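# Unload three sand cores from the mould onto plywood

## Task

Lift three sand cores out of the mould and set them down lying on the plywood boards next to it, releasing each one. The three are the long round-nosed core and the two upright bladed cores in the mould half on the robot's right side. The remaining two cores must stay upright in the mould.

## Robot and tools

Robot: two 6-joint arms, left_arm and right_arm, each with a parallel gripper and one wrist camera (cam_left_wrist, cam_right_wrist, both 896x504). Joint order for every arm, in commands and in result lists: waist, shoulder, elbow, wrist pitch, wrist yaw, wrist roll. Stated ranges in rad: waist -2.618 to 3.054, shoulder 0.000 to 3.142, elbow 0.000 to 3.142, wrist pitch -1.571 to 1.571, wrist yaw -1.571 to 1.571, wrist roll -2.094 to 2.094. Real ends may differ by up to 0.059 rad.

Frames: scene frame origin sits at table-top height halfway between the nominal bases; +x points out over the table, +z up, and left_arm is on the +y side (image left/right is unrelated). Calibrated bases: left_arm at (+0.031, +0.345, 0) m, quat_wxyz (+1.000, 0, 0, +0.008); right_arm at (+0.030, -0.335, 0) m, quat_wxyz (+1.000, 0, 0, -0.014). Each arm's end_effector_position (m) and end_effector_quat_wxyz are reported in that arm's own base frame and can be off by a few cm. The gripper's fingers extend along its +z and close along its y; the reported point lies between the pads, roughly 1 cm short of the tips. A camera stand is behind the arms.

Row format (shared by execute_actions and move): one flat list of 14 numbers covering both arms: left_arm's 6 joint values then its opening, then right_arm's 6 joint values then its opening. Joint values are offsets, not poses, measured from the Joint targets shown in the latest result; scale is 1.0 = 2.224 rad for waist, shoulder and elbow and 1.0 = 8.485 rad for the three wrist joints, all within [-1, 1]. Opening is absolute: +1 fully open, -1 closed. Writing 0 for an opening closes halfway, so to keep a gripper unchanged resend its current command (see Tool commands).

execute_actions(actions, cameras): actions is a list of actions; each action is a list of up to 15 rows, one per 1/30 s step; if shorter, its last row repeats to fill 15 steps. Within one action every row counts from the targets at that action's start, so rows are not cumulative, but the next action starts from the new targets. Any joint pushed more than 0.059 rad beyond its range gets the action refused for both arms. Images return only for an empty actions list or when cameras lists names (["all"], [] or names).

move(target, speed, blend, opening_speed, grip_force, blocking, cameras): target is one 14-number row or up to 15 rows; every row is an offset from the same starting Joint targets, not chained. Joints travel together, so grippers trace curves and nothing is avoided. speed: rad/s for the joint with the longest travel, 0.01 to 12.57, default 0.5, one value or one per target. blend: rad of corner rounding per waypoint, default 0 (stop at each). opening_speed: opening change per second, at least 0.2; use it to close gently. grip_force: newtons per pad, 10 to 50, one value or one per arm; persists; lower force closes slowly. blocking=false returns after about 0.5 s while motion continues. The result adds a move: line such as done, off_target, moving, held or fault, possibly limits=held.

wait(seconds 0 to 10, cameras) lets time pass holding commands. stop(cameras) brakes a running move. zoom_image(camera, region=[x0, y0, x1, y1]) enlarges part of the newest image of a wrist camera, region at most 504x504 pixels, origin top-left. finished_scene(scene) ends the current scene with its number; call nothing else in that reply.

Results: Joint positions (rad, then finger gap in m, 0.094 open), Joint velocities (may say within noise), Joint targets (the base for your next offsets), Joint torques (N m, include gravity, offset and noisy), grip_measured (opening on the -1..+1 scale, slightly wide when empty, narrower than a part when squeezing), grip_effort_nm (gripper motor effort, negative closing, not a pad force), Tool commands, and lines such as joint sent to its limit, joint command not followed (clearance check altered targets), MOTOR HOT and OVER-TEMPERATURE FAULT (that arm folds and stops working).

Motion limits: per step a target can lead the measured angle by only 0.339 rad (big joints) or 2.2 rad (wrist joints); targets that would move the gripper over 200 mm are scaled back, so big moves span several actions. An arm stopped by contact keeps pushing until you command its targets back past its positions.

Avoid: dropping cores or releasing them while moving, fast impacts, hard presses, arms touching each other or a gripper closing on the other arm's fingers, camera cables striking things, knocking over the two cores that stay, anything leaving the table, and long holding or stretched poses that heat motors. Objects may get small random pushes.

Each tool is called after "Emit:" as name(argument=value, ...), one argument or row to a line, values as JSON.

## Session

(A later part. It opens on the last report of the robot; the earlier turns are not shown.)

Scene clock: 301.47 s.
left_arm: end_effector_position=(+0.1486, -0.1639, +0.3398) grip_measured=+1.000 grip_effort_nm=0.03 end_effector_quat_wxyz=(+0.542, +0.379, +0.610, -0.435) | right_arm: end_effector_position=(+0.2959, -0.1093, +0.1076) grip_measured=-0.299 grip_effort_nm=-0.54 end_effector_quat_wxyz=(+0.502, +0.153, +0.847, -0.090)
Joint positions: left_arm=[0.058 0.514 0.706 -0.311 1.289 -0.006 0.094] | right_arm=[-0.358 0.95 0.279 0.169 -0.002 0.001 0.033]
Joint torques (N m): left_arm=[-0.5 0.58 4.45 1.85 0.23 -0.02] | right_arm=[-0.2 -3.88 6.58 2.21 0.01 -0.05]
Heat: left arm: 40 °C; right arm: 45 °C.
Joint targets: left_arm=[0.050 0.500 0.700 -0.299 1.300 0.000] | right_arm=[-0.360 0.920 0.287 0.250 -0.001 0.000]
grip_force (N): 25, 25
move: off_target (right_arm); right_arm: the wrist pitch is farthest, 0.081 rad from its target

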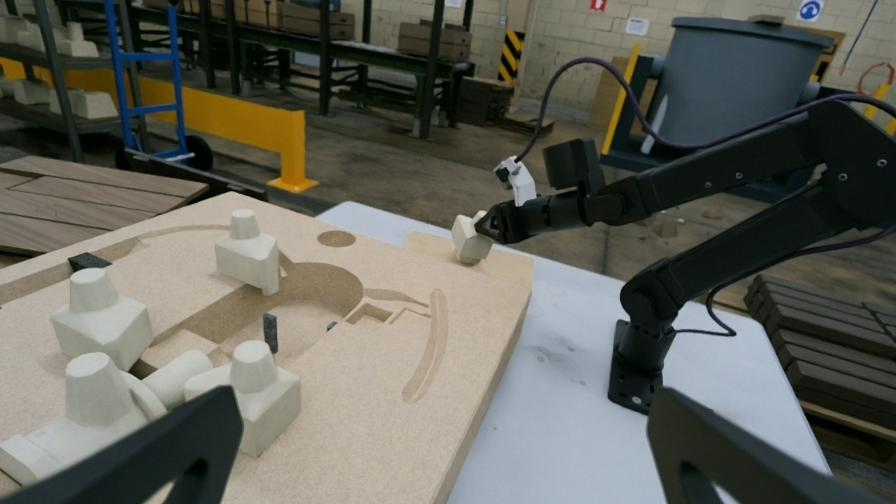

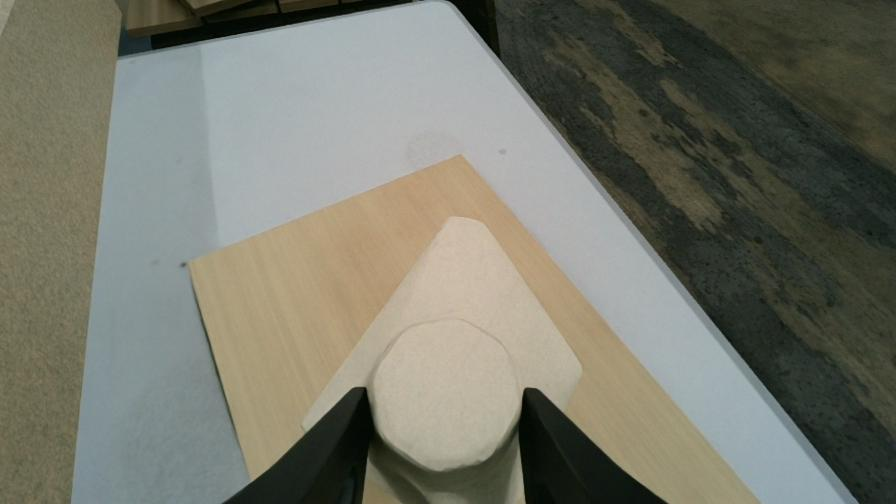

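Emit:
move(
  target=[0,0,0,0,0,0,1,0,0.0225,0,0,0,0,-0.5],
  speed=0.1,
  cameras=["all"],
)

Emit:
zoom_image(
  camera="cam_left_wrist",
  region=[400, 140, 560, 300],
)

Scene clock: 306.50 s.
left_arm: end_effector_position=(+0.1486, -0.1639, +0.3398) grip_measured=+1.000 grip_effort_nm=0.03 end_effector_quat_wxyz=(+0.542, +0.379, +0.610, -0.435) | right_arm: end_effector_position=(+0.2974, -0.1100, +0.1054) grip_measured=-0.299 grip_effort_nm=-0.54 end_effector_quat_wxyz=(+0.500, +0.154, +0.847, -0.090)
Joint positions: left_arm=[0.058 0.514 0.706 -0.311 1.289 -0.006 0.094] | right_arm=[-0.358 0.969 0.279 0.185 -0.001 0.001 0.033]
Joint torques (N m): left_arm=[-0.62 0.58 4.46 1.84 0.26 -0.01] | right_arm=[-0.17 -1.42 6.56 2.05 0 -0.06]
Heat: left arm: 40 °C; right arm: 46 °C.
Joint targets: left_arm=[0.050 0.500 0.700 -0.299 1.300 0.000] | right_arm=[-0.360 0.970 0.287 0.250 0.000 0.000]
grip_force (N): 25, 25
move: off_target (right_arm); right_arm: the wrist pitch is farthest, 0.065 rad from its target

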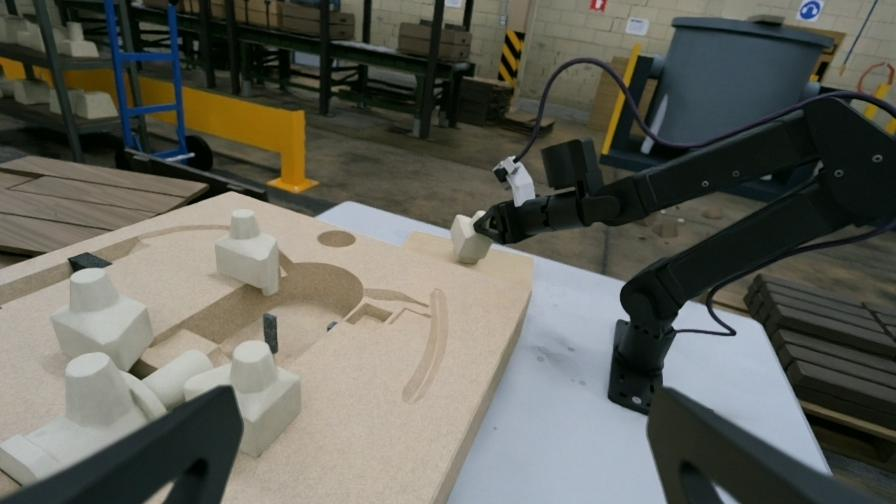

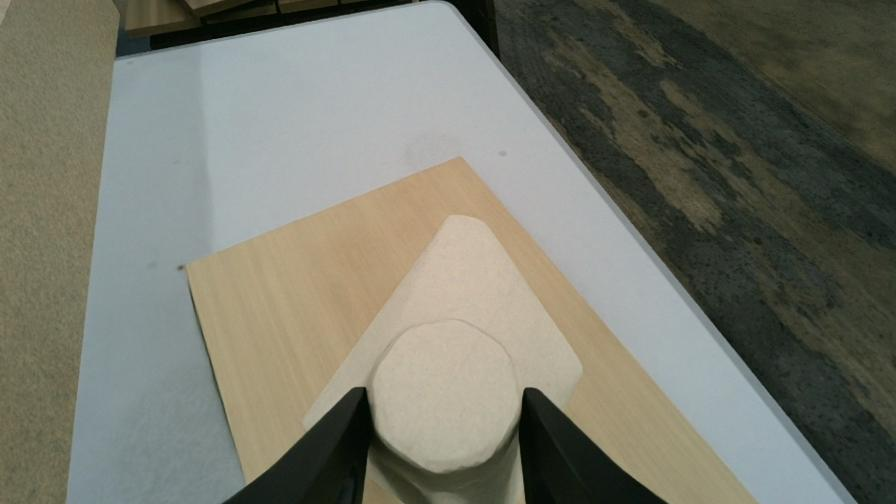

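Scaled by 3.150.

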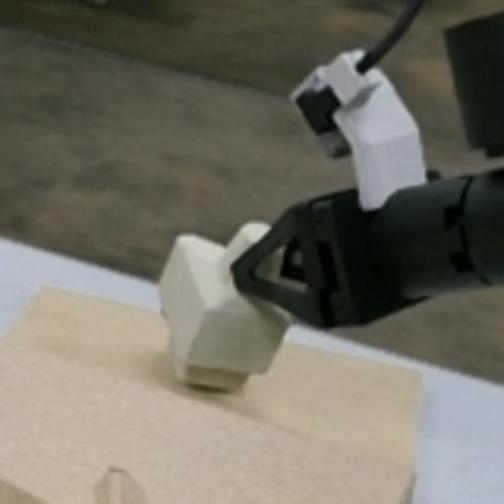

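Emit:
move(
  target=[0,0,0,0,0,0,1,0,0.012,0,0,0,0,-0.5],
  speed=0.1,
)

Emit:
move(
  target=[0,0,0,0,0,0,1,0,0,0,0,0,0,0.0],
  opening_speed=0.4,
  cameras=["all"],
)

Emit:
zoom_image(
  camera="cam_left_wrist",
  region=[400, 140, 560, 300],
)

Scene clock: 311.60 s.
left_arm: end_effector_position=(+0.1486, -0.1639, +0.3398) grip_measured=+1.000 grip_effort_nm=0.03 end_effector_quat_wxyz=(+0.542, +0.379, +0.610, -0.435) | right_arm: end_effector_position=(+0.3000, -0.1110, +0.1046) grip_measured=-0.299 grip_effort_nm=-0.54 end_effector_quat_wxyz=(+0.502, +0.153, +0.847, -0.091)
Joint positions: left_arm=[0.058 0.514 0.706 -0.311 1.289 -0.006 0.094] | right_arm=[-0.358 0.99 0.279 0.211 -0.001 -0.001 0.033]
Joint torques (N m): left_arm=[-0.54 0.57 4.48 1.85 0.22 0] | right_arm=[-0.17 -1.1 6.49 1.82 -0.01 -0.03]
Heat: left arm: 40 °C; right arm: 45 °C.
Joint targets: left_arm=[0.050 0.500 0.700 -0.299 1.300 0.000] | right_arm=[-0.360 0.997 0.287 0.250 -0.001 0.000]
grip_force (N): 25, 25
move: off_target (right_arm); right_arm: the wrist pitch is farthest, 0.039 rad from its target

Scene clock: 313.07 s.
left_arm: end_effector_position=(+0.1486, -0.1639, +0.3398) grip_measured=+1.000 grip_effort_nm=0.03 end_effector_quat_wxyz=(+0.542, +0.379, +0.610, -0.435) | right_arm: end_effector_position=(+0.3003, -0.1102, +0.1031) grip_measured=-0.003 grip_effort_nm=0.17 end_effector_quat_wxyz=(+0.500, +0.151, +0.848, -0.088)
Joint positions: left_arm=[0.058 0.514 0.706 -0.311 1.289 -0.006 0.094] | right_arm=[-0.358 0.996 0.279 0.212 -0.006 -0.001 0.047]
Joint torques (N m): left_arm=[-0.53 0.57 4.45 1.86 0.25 0.01] | right_arm=[-0.2 -1.57 6.5 1.81 0.04 -0.03]
Heat: left arm: 40 °C; right arm: 45 °C.
Joint targets: left_arm=[0.050 0.500 0.700 -0.299 1.300 0.000] | right_arm=[-0.360 0.997 0.287 0.250 -0.001 0.000]
grip_force (N): 25, 25
move: off_target (right_arm); right_arm: the wrist pitch is farthest, 0.038 rad from its target

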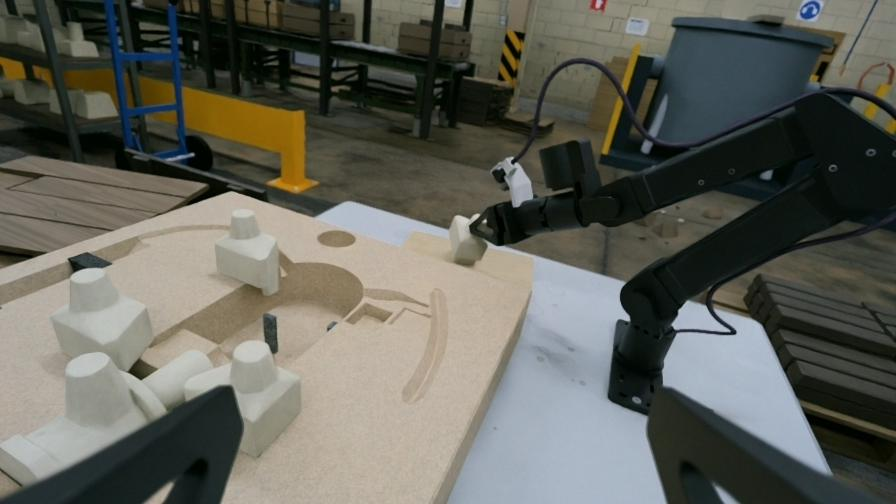

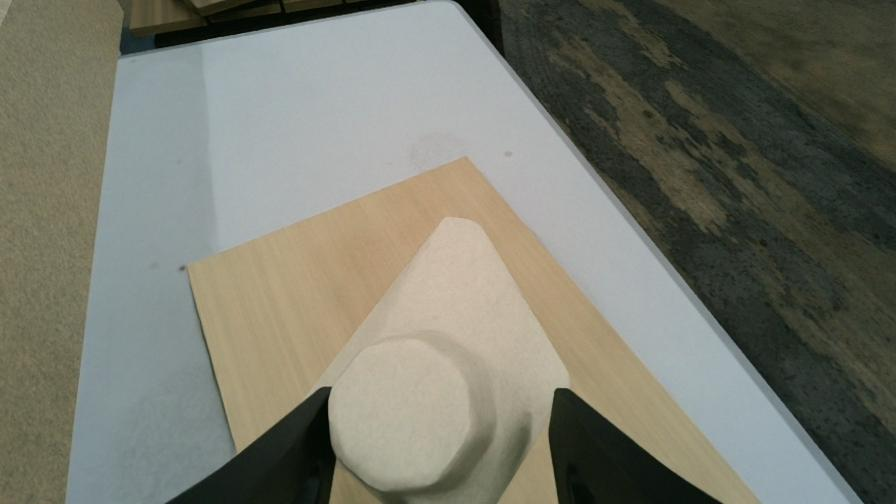

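Scaled by 3.150.

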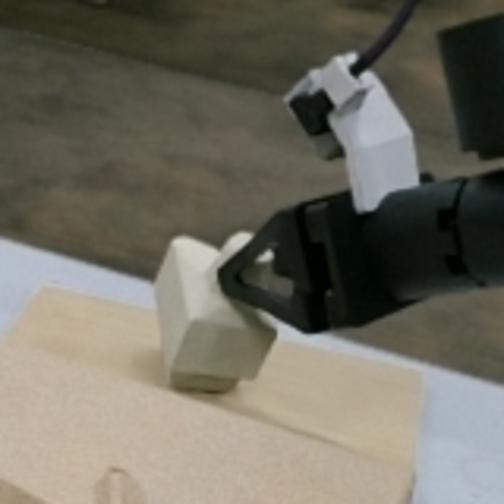

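Emit:
move(
  target=[0,0,0,0,0,0,1,0.063,0.0688,-0.039,0.0236,0,0,0.0],
  speed=0.15,
  cameras=["all"],
)

Emit:
zoom_image(
  camera="cam_left_wrist",
  region=[400, 140, 560, 300],
)

Scene clock: 346.87 s.
left_arm: end_effector_position=(+0.1486, -0.1639, +0.3398) grip_measured=+1.000 grip_effort_nm=0.03 end_effector_quat_wxyz=(+0.542, +0.379, +0.610, -0.435) | right_arm: end_effector_position=(+0.3146, -0.0733, +0.0745) grip_measured=-0.003 grip_effort_nm=0.16 end_effector_quat_wxyz=(+0.503, +0.099, +0.856, -0.062)
Joint positions: left_arm=[0.058 0.514 0.706 -0.311 1.289 -0.006 0.094] | right_arm=[-0.226 1.147 0.205 0.434 0.011 -0.003 0.047]
Joint torques (N m): left_arm=[-0.54 0.61 4.48 1.82 0.26 0] | right_arm=[0.51 -1.92 4.94 1.59 -0.06 -0.01]
Heat: left arm: 40 °C; right arm: 44 °C.
Joint targets: left_arm=[0.050 0.500 0.700 -0.299 1.300 0.000] | right_arm=[-0.220 1.149 0.200 0.450 -0.001 0.000]
grip_force (N): 25, 25
move: done

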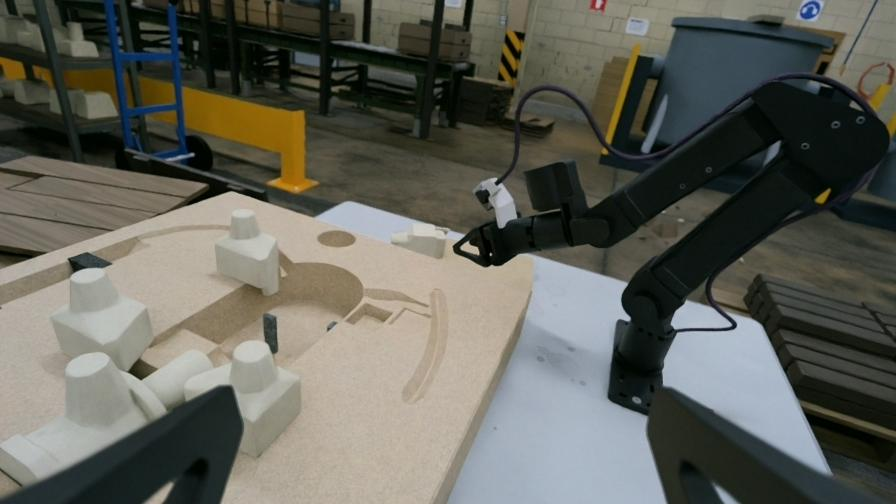

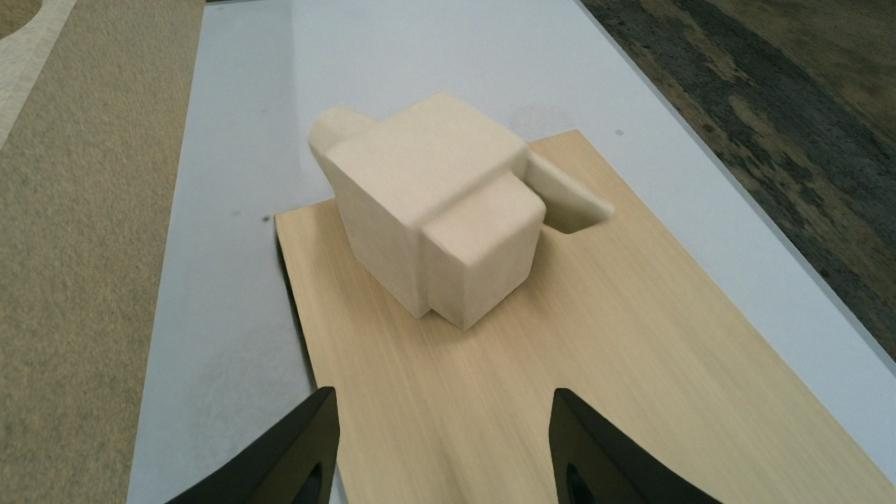

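Scaled by 3.150.

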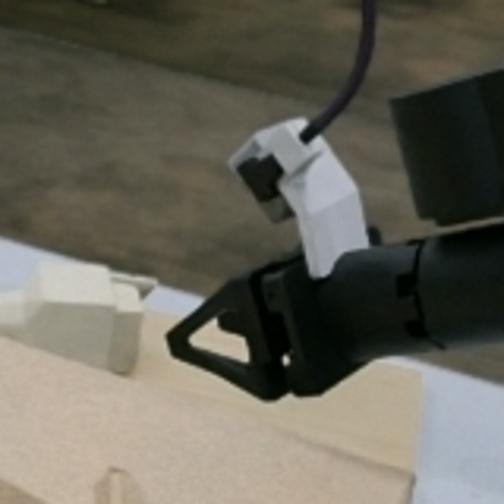

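Emit:
move(
  target=[
    [0,0,0,0,0,0,1,0,-0.157,0.135,-0.053,0,0,0.5],
    [0,0,0,0,0,0,1,0.266,0.446,0.9505,-0.1763,0,0,0.5],
  ],
  speed=[0.5,0.9],
  blend=[0.15,0],
  cameras=["all"],
)

Emit:
zoom_image(
  camera="cam_right_wrist",
  region=[200, 100, 700, 504],
)

Scene clock: 356.67 s.
left_arm: end_effector_position=(+0.1486, -0.1639, +0.3398) grip_measured=+1.000 grip_effort_nm=0.03 end_effector_quat_wxyz=(+0.542, +0.379, +0.610, -0.435) | right_arm: end_effector_position=(+0.5141, +0.2031, +0.2455) grip_measured=+0.497 grip_effort_nm=0.18 end_effector_quat_wxyz=(+0.333, -0.176, +0.924, +0.062)
Joint positions: left_arm=[0.058 0.514 0.706 -0.311 1.289 -0.006 0.094] | right_arm=[0.375 2.131 2.284 -1.033 0.001 -0.003 0.07]
Joint torques (N m): left_arm=[-0.55 0.69 4.46 1.85 0.24 0.02] | right_arm=[-0.28 -9.43 8.06 0.98 -0.02 -0.01]
Heat: left arm: 40 °C; right arm: 43 °C.
Joint targets: left_arm=[0.050 0.500 0.700 -0.299 1.300 0.000] | right_arm=[0.371 2.142 2.314 -1.045 -0.001 0.000]
grip_force (N): 25, 25
move: done

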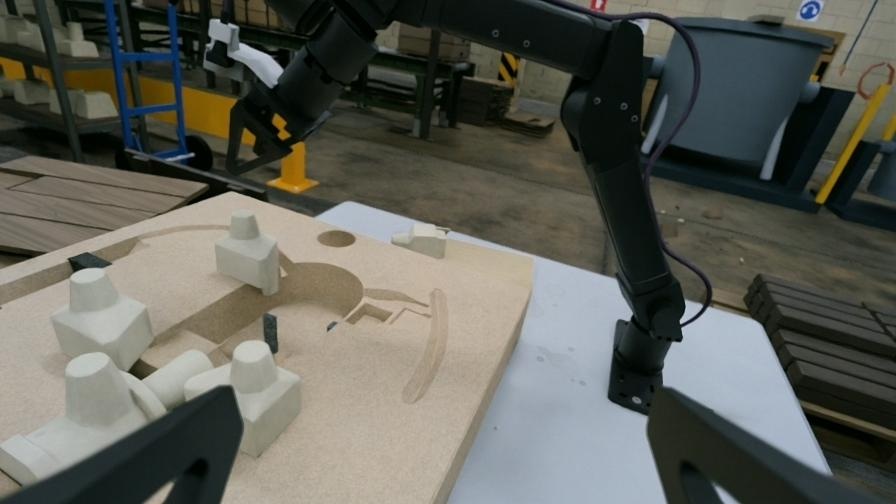

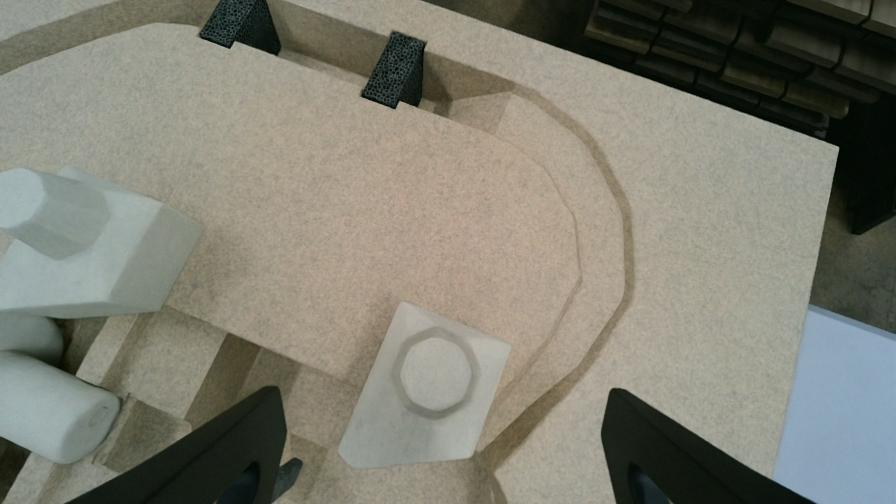

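Scaled by 1.008.

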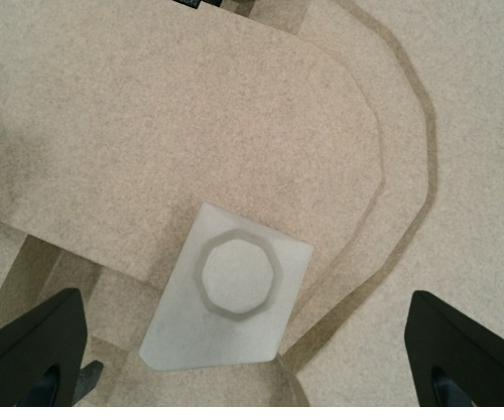

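Emit:
move(
  target=[0,0,0,0,0,0,1,-0.133,0.1747,0.1465,-0.0296,-0.1285,-0.1347,0.3],
  speed=0.7,
  cameras=["all"],
)

Scene clock: 386.77 s.
left_arm: end_effector_position=(+0.1486, -0.1639, +0.3398) grip_measured=+1.000 grip_effort_nm=0.03 end_effector_quat_wxyz=(+0.542, +0.379, +0.610, -0.435) | right_arm: end_effector_position=(+0.5177, +0.1980, +0.2112) grip_measured=+0.303 grip_effort_nm=-0.12 end_effector_quat_wxyz=(+0.393, -0.559, +0.643, +0.346)
Joint positions: left_arm=[0.058 0.514 0.706 -0.311 1.289 -0.006 0.094] | right_arm=[0.075 2.513 2.612 -1.282 -1.061 -1.126 0.061]
Joint torques (N m): left_arm=[-0.53 0.62 4.62 1.85 0.24 0.02] | right_arm=[-0.03 -10.84 7.54 0.46 -0.71 -0.17]
Heat: left arm: 40 °C; right arm: 41 °C.
Joint targets: left_arm=[0.050 0.500 0.700 -0.299 1.300 0.000] | right_arm=[0.076 2.530 2.640 -1.296 -1.091 -1.143]
grip_force (N): 25, 25
move: done

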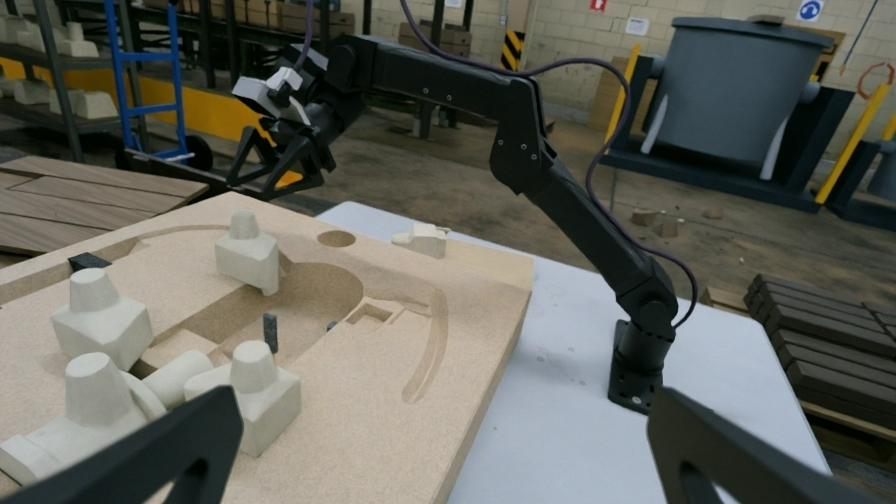

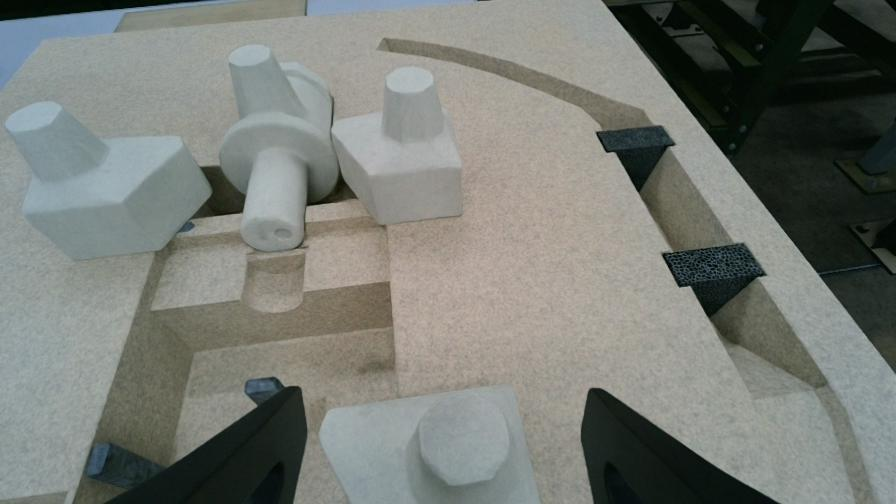

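Emit:
move(
  target=[0,0,0,0,0,0,1,0,-0.0272,-0.1335,0.0278,0,0,0.3],
  speed=0.3,
  cameras=["all"],
)

Scene clock: 395.67 s.
left_arm: end_effector_position=(+0.1486, -0.1639, +0.3398) grip_measured=+1.000 grip_effort_nm=0.03 end_effector_quat_wxyz=(+0.542, +0.379, +0.610, -0.435) | right_arm: end_effector_position=(+0.5209, +0.1999, +0.1476) grip_measured=+0.303 grip_effort_nm=-0.12 end_effector_quat_wxyz=(+0.375, -0.548, +0.650, +0.368)
Joint positions: left_arm=[0.058 0.514 0.706 -0.311 1.289 -0.006 0.094] | right_arm=[0.075 2.513 2.355 -1.087 -1.08 -1.129 0.061]
Joint torques (N m): left_arm=[-0.49 0.58 4.51 1.85 0.24 0] | right_arm=[0.01 -15.91 4.55 0.8 -0.51 -0.19]
Heat: left arm: 40 °C; right arm: 40 °C.
Joint targets: left_arm=[0.050 0.500 0.700 -0.299 1.300 0.000] | right_arm=[0.076 2.470 2.343 -1.061 -1.091 -1.143]
grip_force (N): 25, 25
move: off_target (right_arm); right_arm: the shoulder is farthest, 0.043 rad from its target

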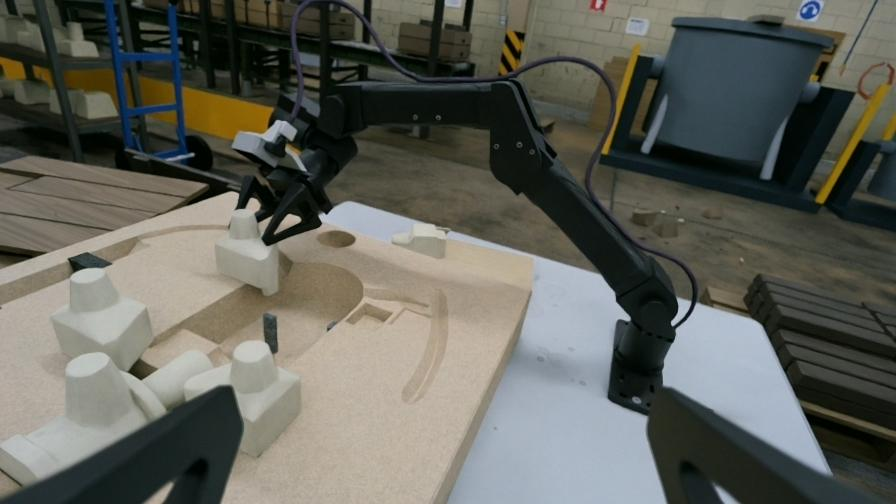

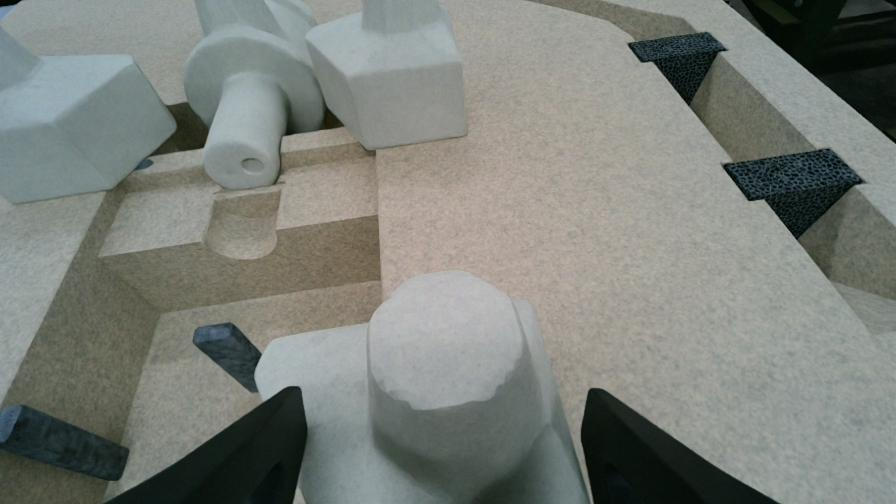

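Emit:
move(
  target=[0,0,0,0,0,0,1,0,-0.0118,0,0,0,0,0.3],
  speed=0.1,
  cameras=["all"],
)

Emit:
zoom_image(
  camera="cam_left_wrist",
  region=[190, 150, 350, 310],
)

Scene clock: 400.50 s.
left_arm: end_effector_position=(+0.1486, -0.1639, +0.3398) grip_measured=+1.000 grip_effort_nm=0.03 end_effector_quat_wxyz=(+0.542, +0.379, +0.610, -0.435) | right_arm: end_effector_position=(+0.5220, +0.1993, +0.1575) grip_measured=+0.303 grip_effort_nm=-0.12 end_effector_quat_wxyz=(+0.384, -0.554, +0.646, +0.358)
Joint positions: left_arm=[0.058 0.514 0.706 -0.311 1.289 -0.006 0.094] | right_arm=[0.075 2.492 2.355 -1.079 -1.072 -1.129 0.061]
Joint torques (N m): left_arm=[-0.53 0.57 4.46 1.85 0.24 0.01] | right_arm=[0.06 -16.32 4.6 0.73 -0.6 -0.19]
Heat: left arm: 40 °C; right arm: 40 °C.
Joint targets: left_arm=[0.050 0.500 0.700 -0.299 1.300 0.000] | right_arm=[0.076 2.443 2.343 -1.061 -1.091 -1.143]
grip_force (N): 25, 25
move: off_target (right_arm); right_arm: the shoulder is farthest, 0.048 rad from its target

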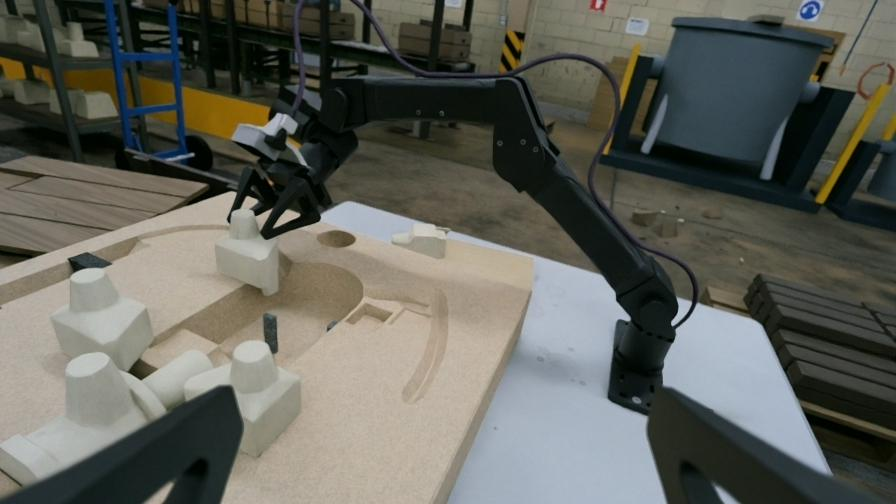

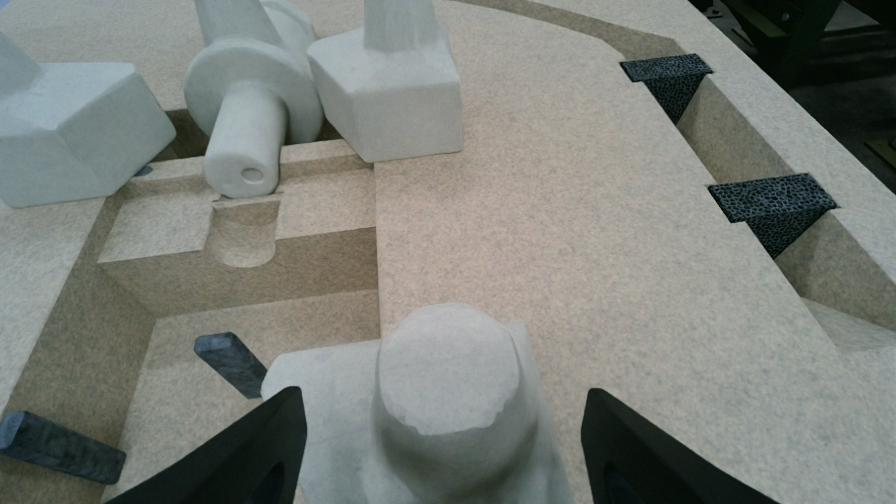

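Scaled by 3.150.

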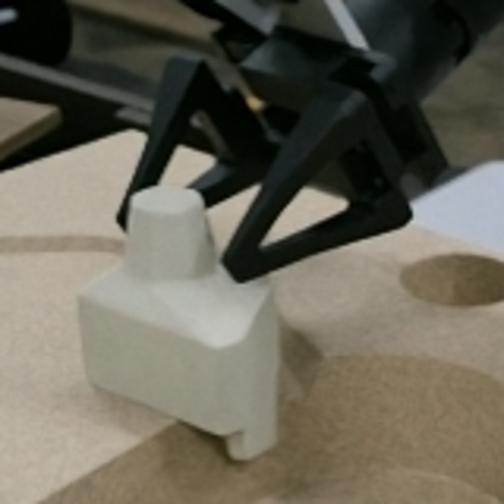

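Emit:
move(
  target=[0,0,0,0,0,0,1,0,0,0,0,0,0,-0.5],
  opening_speed=0.5,
  cameras=["all"],
)

Scene clock: 404.37 s.
left_arm: end_effector_position=(+0.1486, -0.1639, +0.3398) grip_measured=+1.000 grip_effort_nm=0.03 end_effector_quat_wxyz=(+0.542, +0.379, +0.610, -0.435) | right_arm: end_effector_position=(+0.5241, +0.1989, +0.1573) grip_measured=-0.237 grip_effort_nm=-0.52 end_effector_quat_wxyz=(+0.388, -0.557, +0.645, +0.352)
Joint positions: left_arm=[0.058 0.514 0.706 -0.311 1.289 -0.006 0.094] | right_arm=[0.075 2.492 2.355 -1.066 -1.066 -1.132 0.036]
Joint torques (N m): left_arm=[-0.53 0.64 4.48 1.85 0.26 0] | right_arm=[0.01 -16.36 4.64 0.63 -0.64 -0.17]
Heat: left arm: 40 °C; right arm: 40 °C.
Joint targets: left_arm=[0.050 0.500 0.700 -0.299 1.300 0.000] | right_arm=[0.076 2.443 2.343 -1.061 -1.091 -1.143]
grip_force (N): 25, 25
move: off_target (right_arm); right_arm: the shoulder is farthest, 0.049 rad from its target

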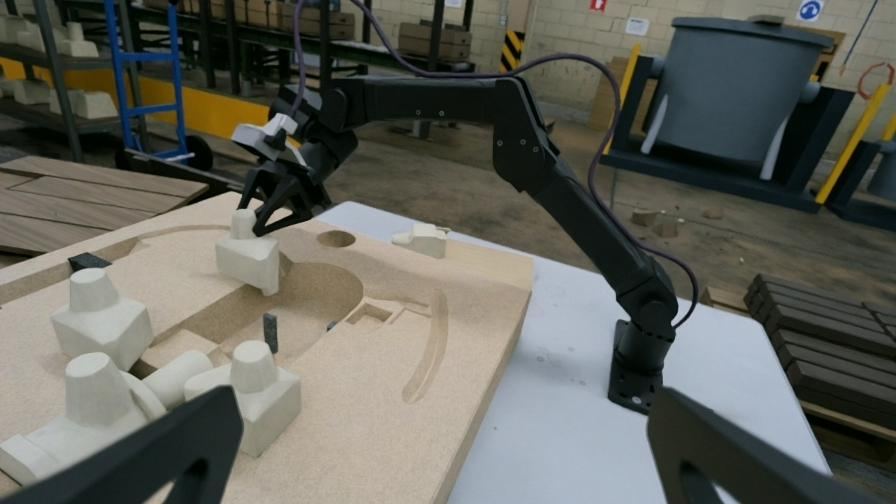

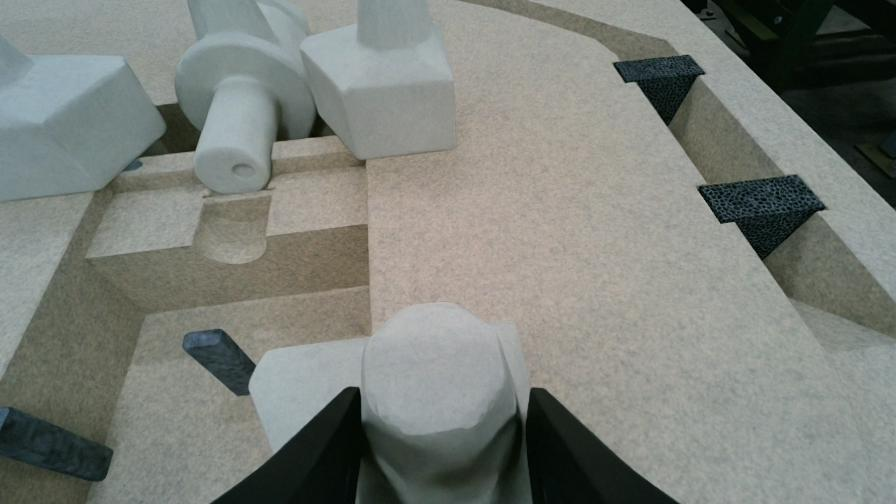

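Emit:
move(
  target=[
    [0,0,0,0,0,0,1,0,0.027,0.1335,-0.0277,0,0,-0.5],
    [0,0,0,0,0,0,1,-0.0881,-0.2569,-0.1378,-0.0476,0.0873,-0.0126,-0.5],
    [0,0,0,0,0,0,1,-0.1081,-0.3583,-0.442,-0.03,0.1588,-0.0269,-0.5],
  ],
  speed=[0.3,0.6,0.6],
  blend=[0.08,0.15,0],
  cameras=["all"],
)

Emit:
zoom_image(
  camera="cam_left_wrist",
  region=[380, 100, 600, 300],
)

Scene clock: 429.90 s.
left_arm: end_effector_position=(+0.1486, -0.1639, +0.3398) grip_measured=+1.000 grip_effort_nm=0.03 end_effector_quat_wxyz=(+0.542, +0.379, +0.610, -0.435) | right_arm: end_effector_position=(+0.2735, -0.0849, +0.1129) grip_measured=-0.257 grip_effort_nm=-0.54 end_effector_quat_wxyz=(-0.106, -0.564, +0.817, -0.058)
Joint positions: left_arm=[0.058 0.514 0.706 -0.311 1.289 -0.006 0.094] | right_arm=[-0.16 1.688 1.358 -1.315 0.23 -1.36 0.035]
Joint torques (N m): left_arm=[-0.54 0.62 4.41 1.85 0.25 0] | right_arm=[-0.57 -9.76 5.16 -0.01 0.34 -0.14]
Heat: left arm: 41 °C; right arm: 53 °C.
Joint targets: left_arm=[0.050 0.500 0.700 -0.299 1.300 0.000] | right_arm=[-0.165 1.646 1.360 -1.315 0.256 -1.371]
grip_force (N): 25, 25
move: off_target (right_arm); right_arm: the shoulder is farthest, 0.042 rad from its target

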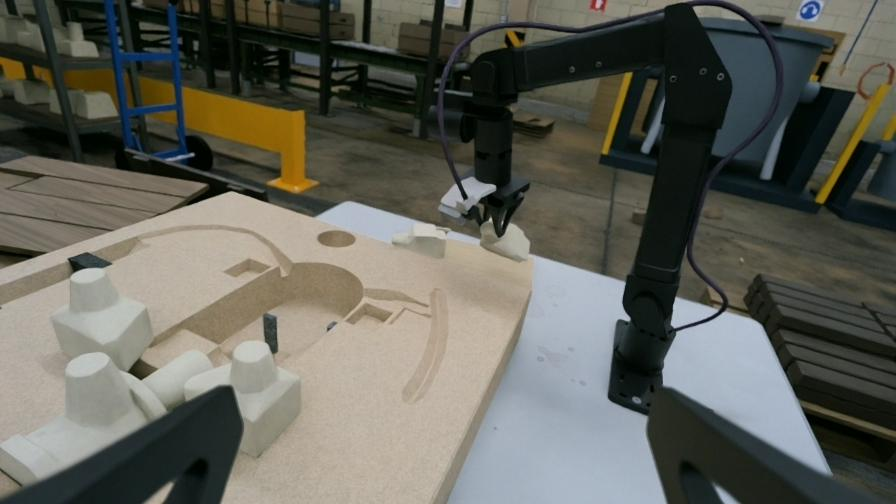

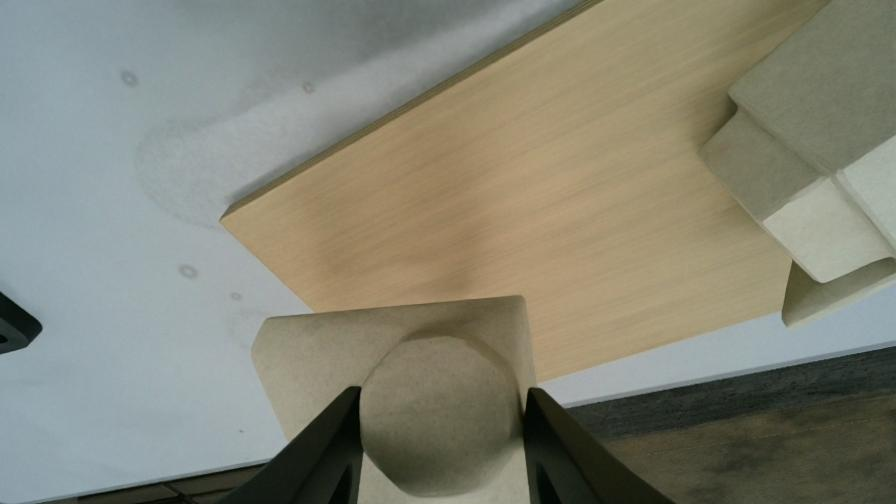

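Scaled by 2.291.

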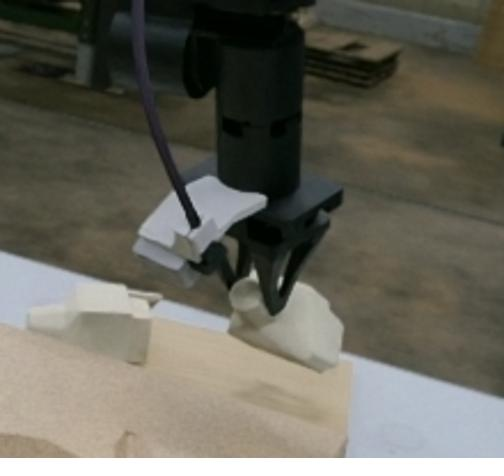

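Emit:
move(
  target=[0,0,0,0,0,0,1,0.018,0.005,-0.075,0.0232,0,0,-0.5],
  speed=0.25,
  cameras=["all"],
)

Emit:
zoom_image(
  camera="cam_left_wrist",
  region=[380, 100, 600, 300],
)

Scene clock: 437.17 s.
left_arm: end_effector_position=(+0.1486, -0.1639, +0.3398) grip_measured=+1.000 grip_effort_nm=0.03 end_effector_quat_wxyz=(+0.542, +0.379, +0.610, -0.435) | right_arm: end_effector_position=(+0.2723, -0.0770, +0.0744) grip_measured=-0.257 grip_effort_nm=-0.54 end_effector_quat_wxyz=(-0.104, -0.577, +0.807, -0.067)
Joint positions: left_arm=[0.058 0.514 0.706 -0.311 1.289 -0.006 0.094] | right_arm=[-0.127 1.687 1.201 -1.146 0.24 -1.361 0.035]
Joint torques (N m): left_arm=[-0.58 0.55 4.46 1.86 0.26 -0.01] | right_arm=[0.2 -8.62 4.36 0.28 0.26 -0.15]
Heat: left arm: 41 °C; right arm: 49 °C.
Joint targets: left_arm=[0.050 0.500 0.700 -0.299 1.300 0.000] | right_arm=[-0.125 1.657 1.193 -1.118 0.257 -1.371]
grip_force (N): 25, 25
move: done

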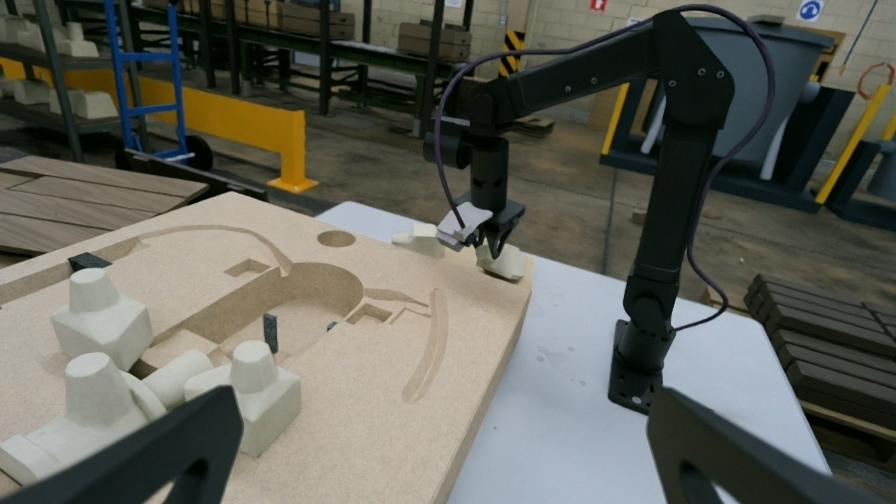

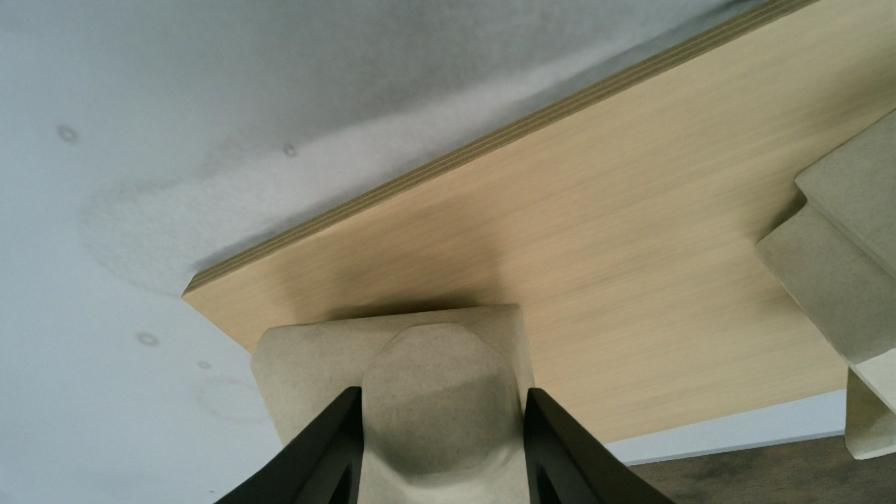

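Scaled by 2.291.

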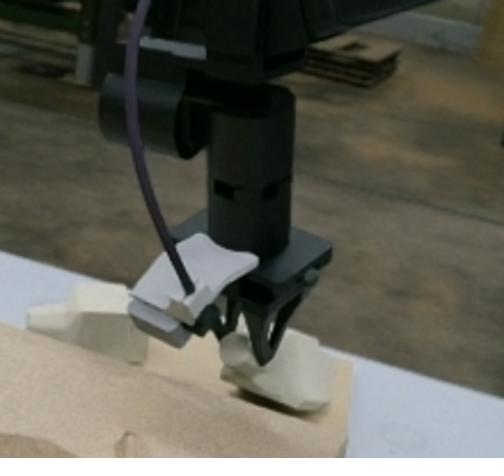

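Emit:
move(
  target=[0,0,0,0,0,0,1,0,0.045,0.0136,0.0077,0,0,-0.5],
  speed=0.12,
  cameras=["all"],
)

Emit:
zoom_image(
  camera="cam_left_wrist",
  region=[380, 100, 600, 300],
)

Scene clock: 442.53 s.
left_arm: end_effector_position=(+0.1486, -0.1639, +0.3398) grip_measured=+1.000 grip_effort_nm=0.03 end_effector_quat_wxyz=(+0.542, +0.379, +0.610, -0.435) | right_arm: end_effector_position=(+0.2857, -0.0791, +0.0590) grip_measured=-0.259 grip_effort_nm=-0.54 end_effector_quat_wxyz=(-0.101, -0.577, +0.807, -0.073)
Joint positions: left_arm=[0.058 0.514 0.706 -0.311 1.289 -0.006 0.094] | right_arm=[-0.125 1.742 1.201 -1.08 0.246 -1.361 0.035]
Joint torques (N m): left_arm=[-0.58 0.55 4.48 1.85 0.23 0.01] | right_arm=[0.01 -5.37 6.65 0.28 0.21 -0.15]
Heat: left arm: 41 °C; right arm: 47 °C.
Joint targets: left_arm=[0.050 0.500 0.700 -0.299 1.300 0.000] | right_arm=[-0.125 1.758 1.223 -1.053 0.257 -1.371]
grip_force (N): 25, 25
move: done

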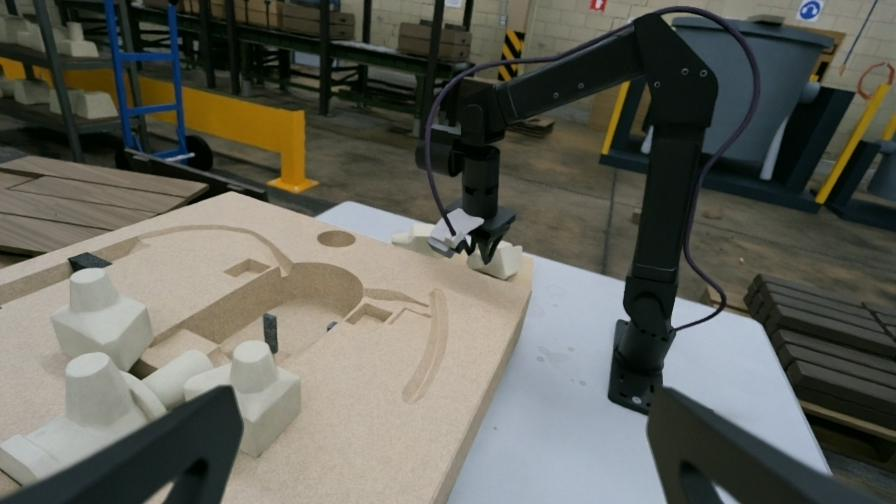

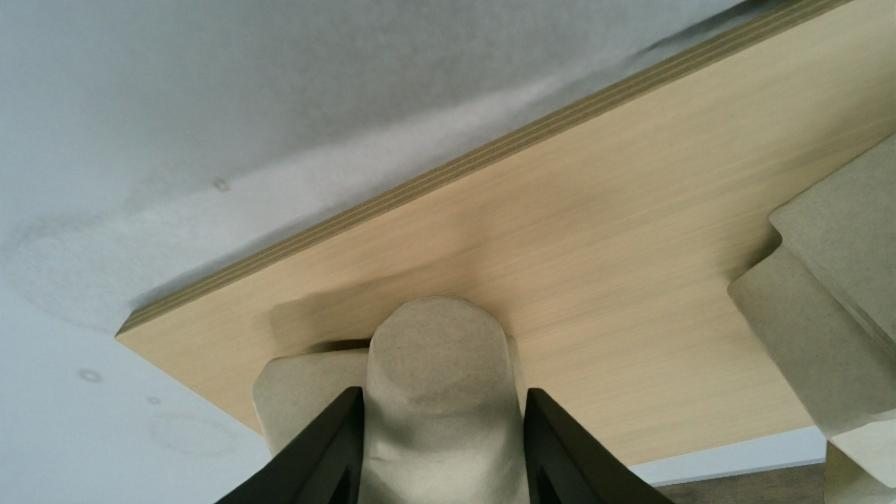

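Scaled by 2.291.

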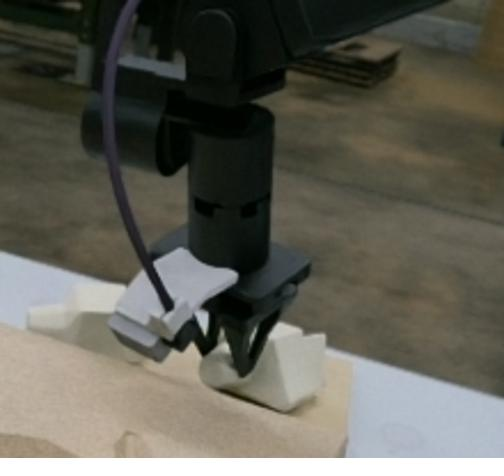

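Emit:
move(
  target=[0,0,0,0,0,0,1,0,0.025,0,0.006,0,0,-0.5],
  speed=0.1,
  cameras=["all"],
)

Emit:
zoom_image(
  camera="cam_left_wrist",
  region=[400, 180, 560, 300],
)

Scene clock: 447.60 s.
left_arm: end_effector_position=(+0.1486, -0.1639, +0.3398) grip_measured=+1.000 grip_effort_nm=0.03 end_effector_quat_wxyz=(+0.542, +0.379, +0.610, -0.435) | right_arm: end_effector_position=(+0.2895, -0.0799, +0.0532) grip_measured=-0.260 grip_effort_nm=-0.54 end_effector_quat_wxyz=(-0.107, -0.578, +0.806, -0.070)
Joint positions: left_arm=[0.058 0.514 0.706 -0.311 1.289 -0.006 0.094] | right_arm=[-0.125 1.775 1.214 -1.074 0.248 -1.361 0.035]
Joint torques (N m): left_arm=[-0.57 0.64 4.52 1.81 0.25 0.01] | right_arm=[-0.03 -3.79 5.49 0.69 0.19 -0.15]
Heat: left arm: 41 °C; right arm: 45 °C.
Joint targets: left_arm=[0.050 0.500 0.700 -0.299 1.300 0.000] | right_arm=[-0.125 1.813 1.223 -1.002 0.256 -1.371]
grip_force (N): 25, 25
move: off_target (right_arm); right_arm: the wrist pitch is farthest, 0.072 rad from its target

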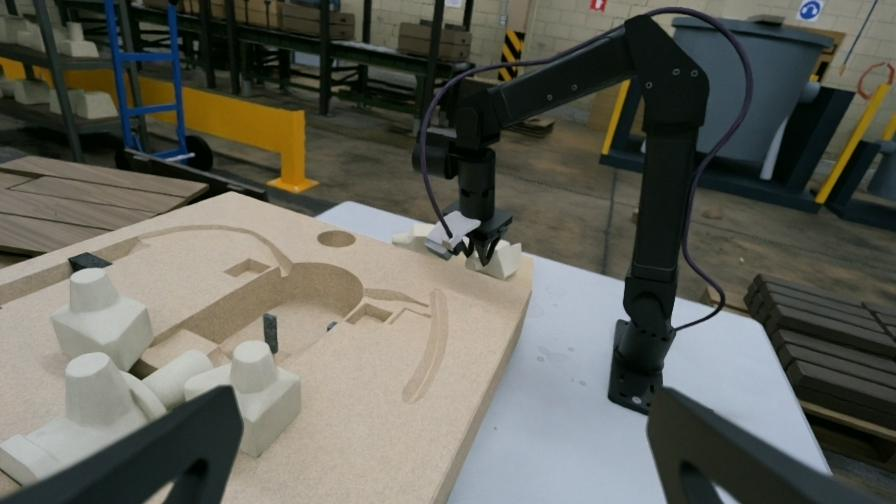

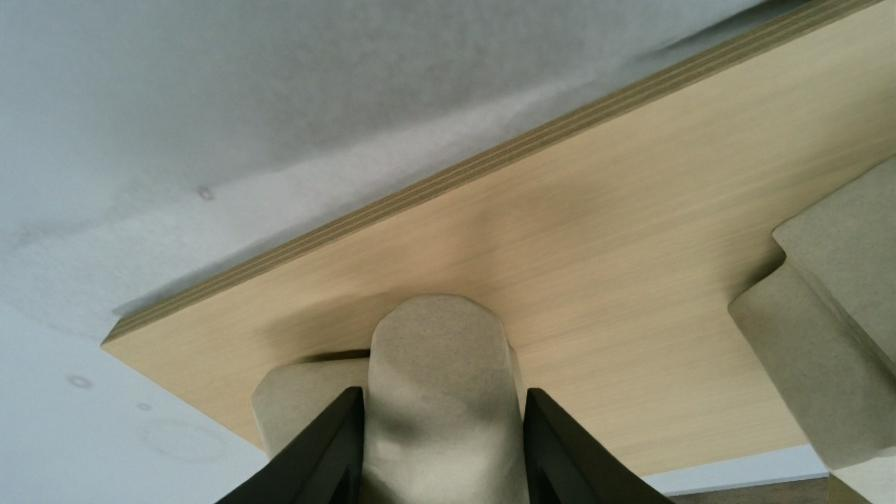

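Scaled by 3.150.

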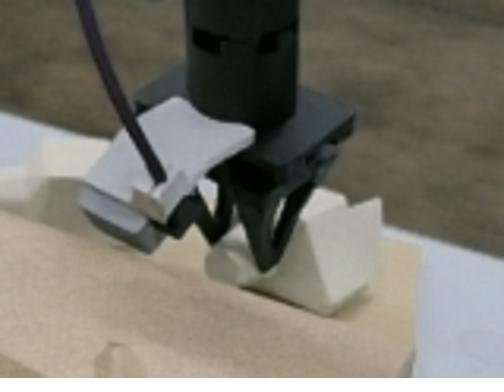

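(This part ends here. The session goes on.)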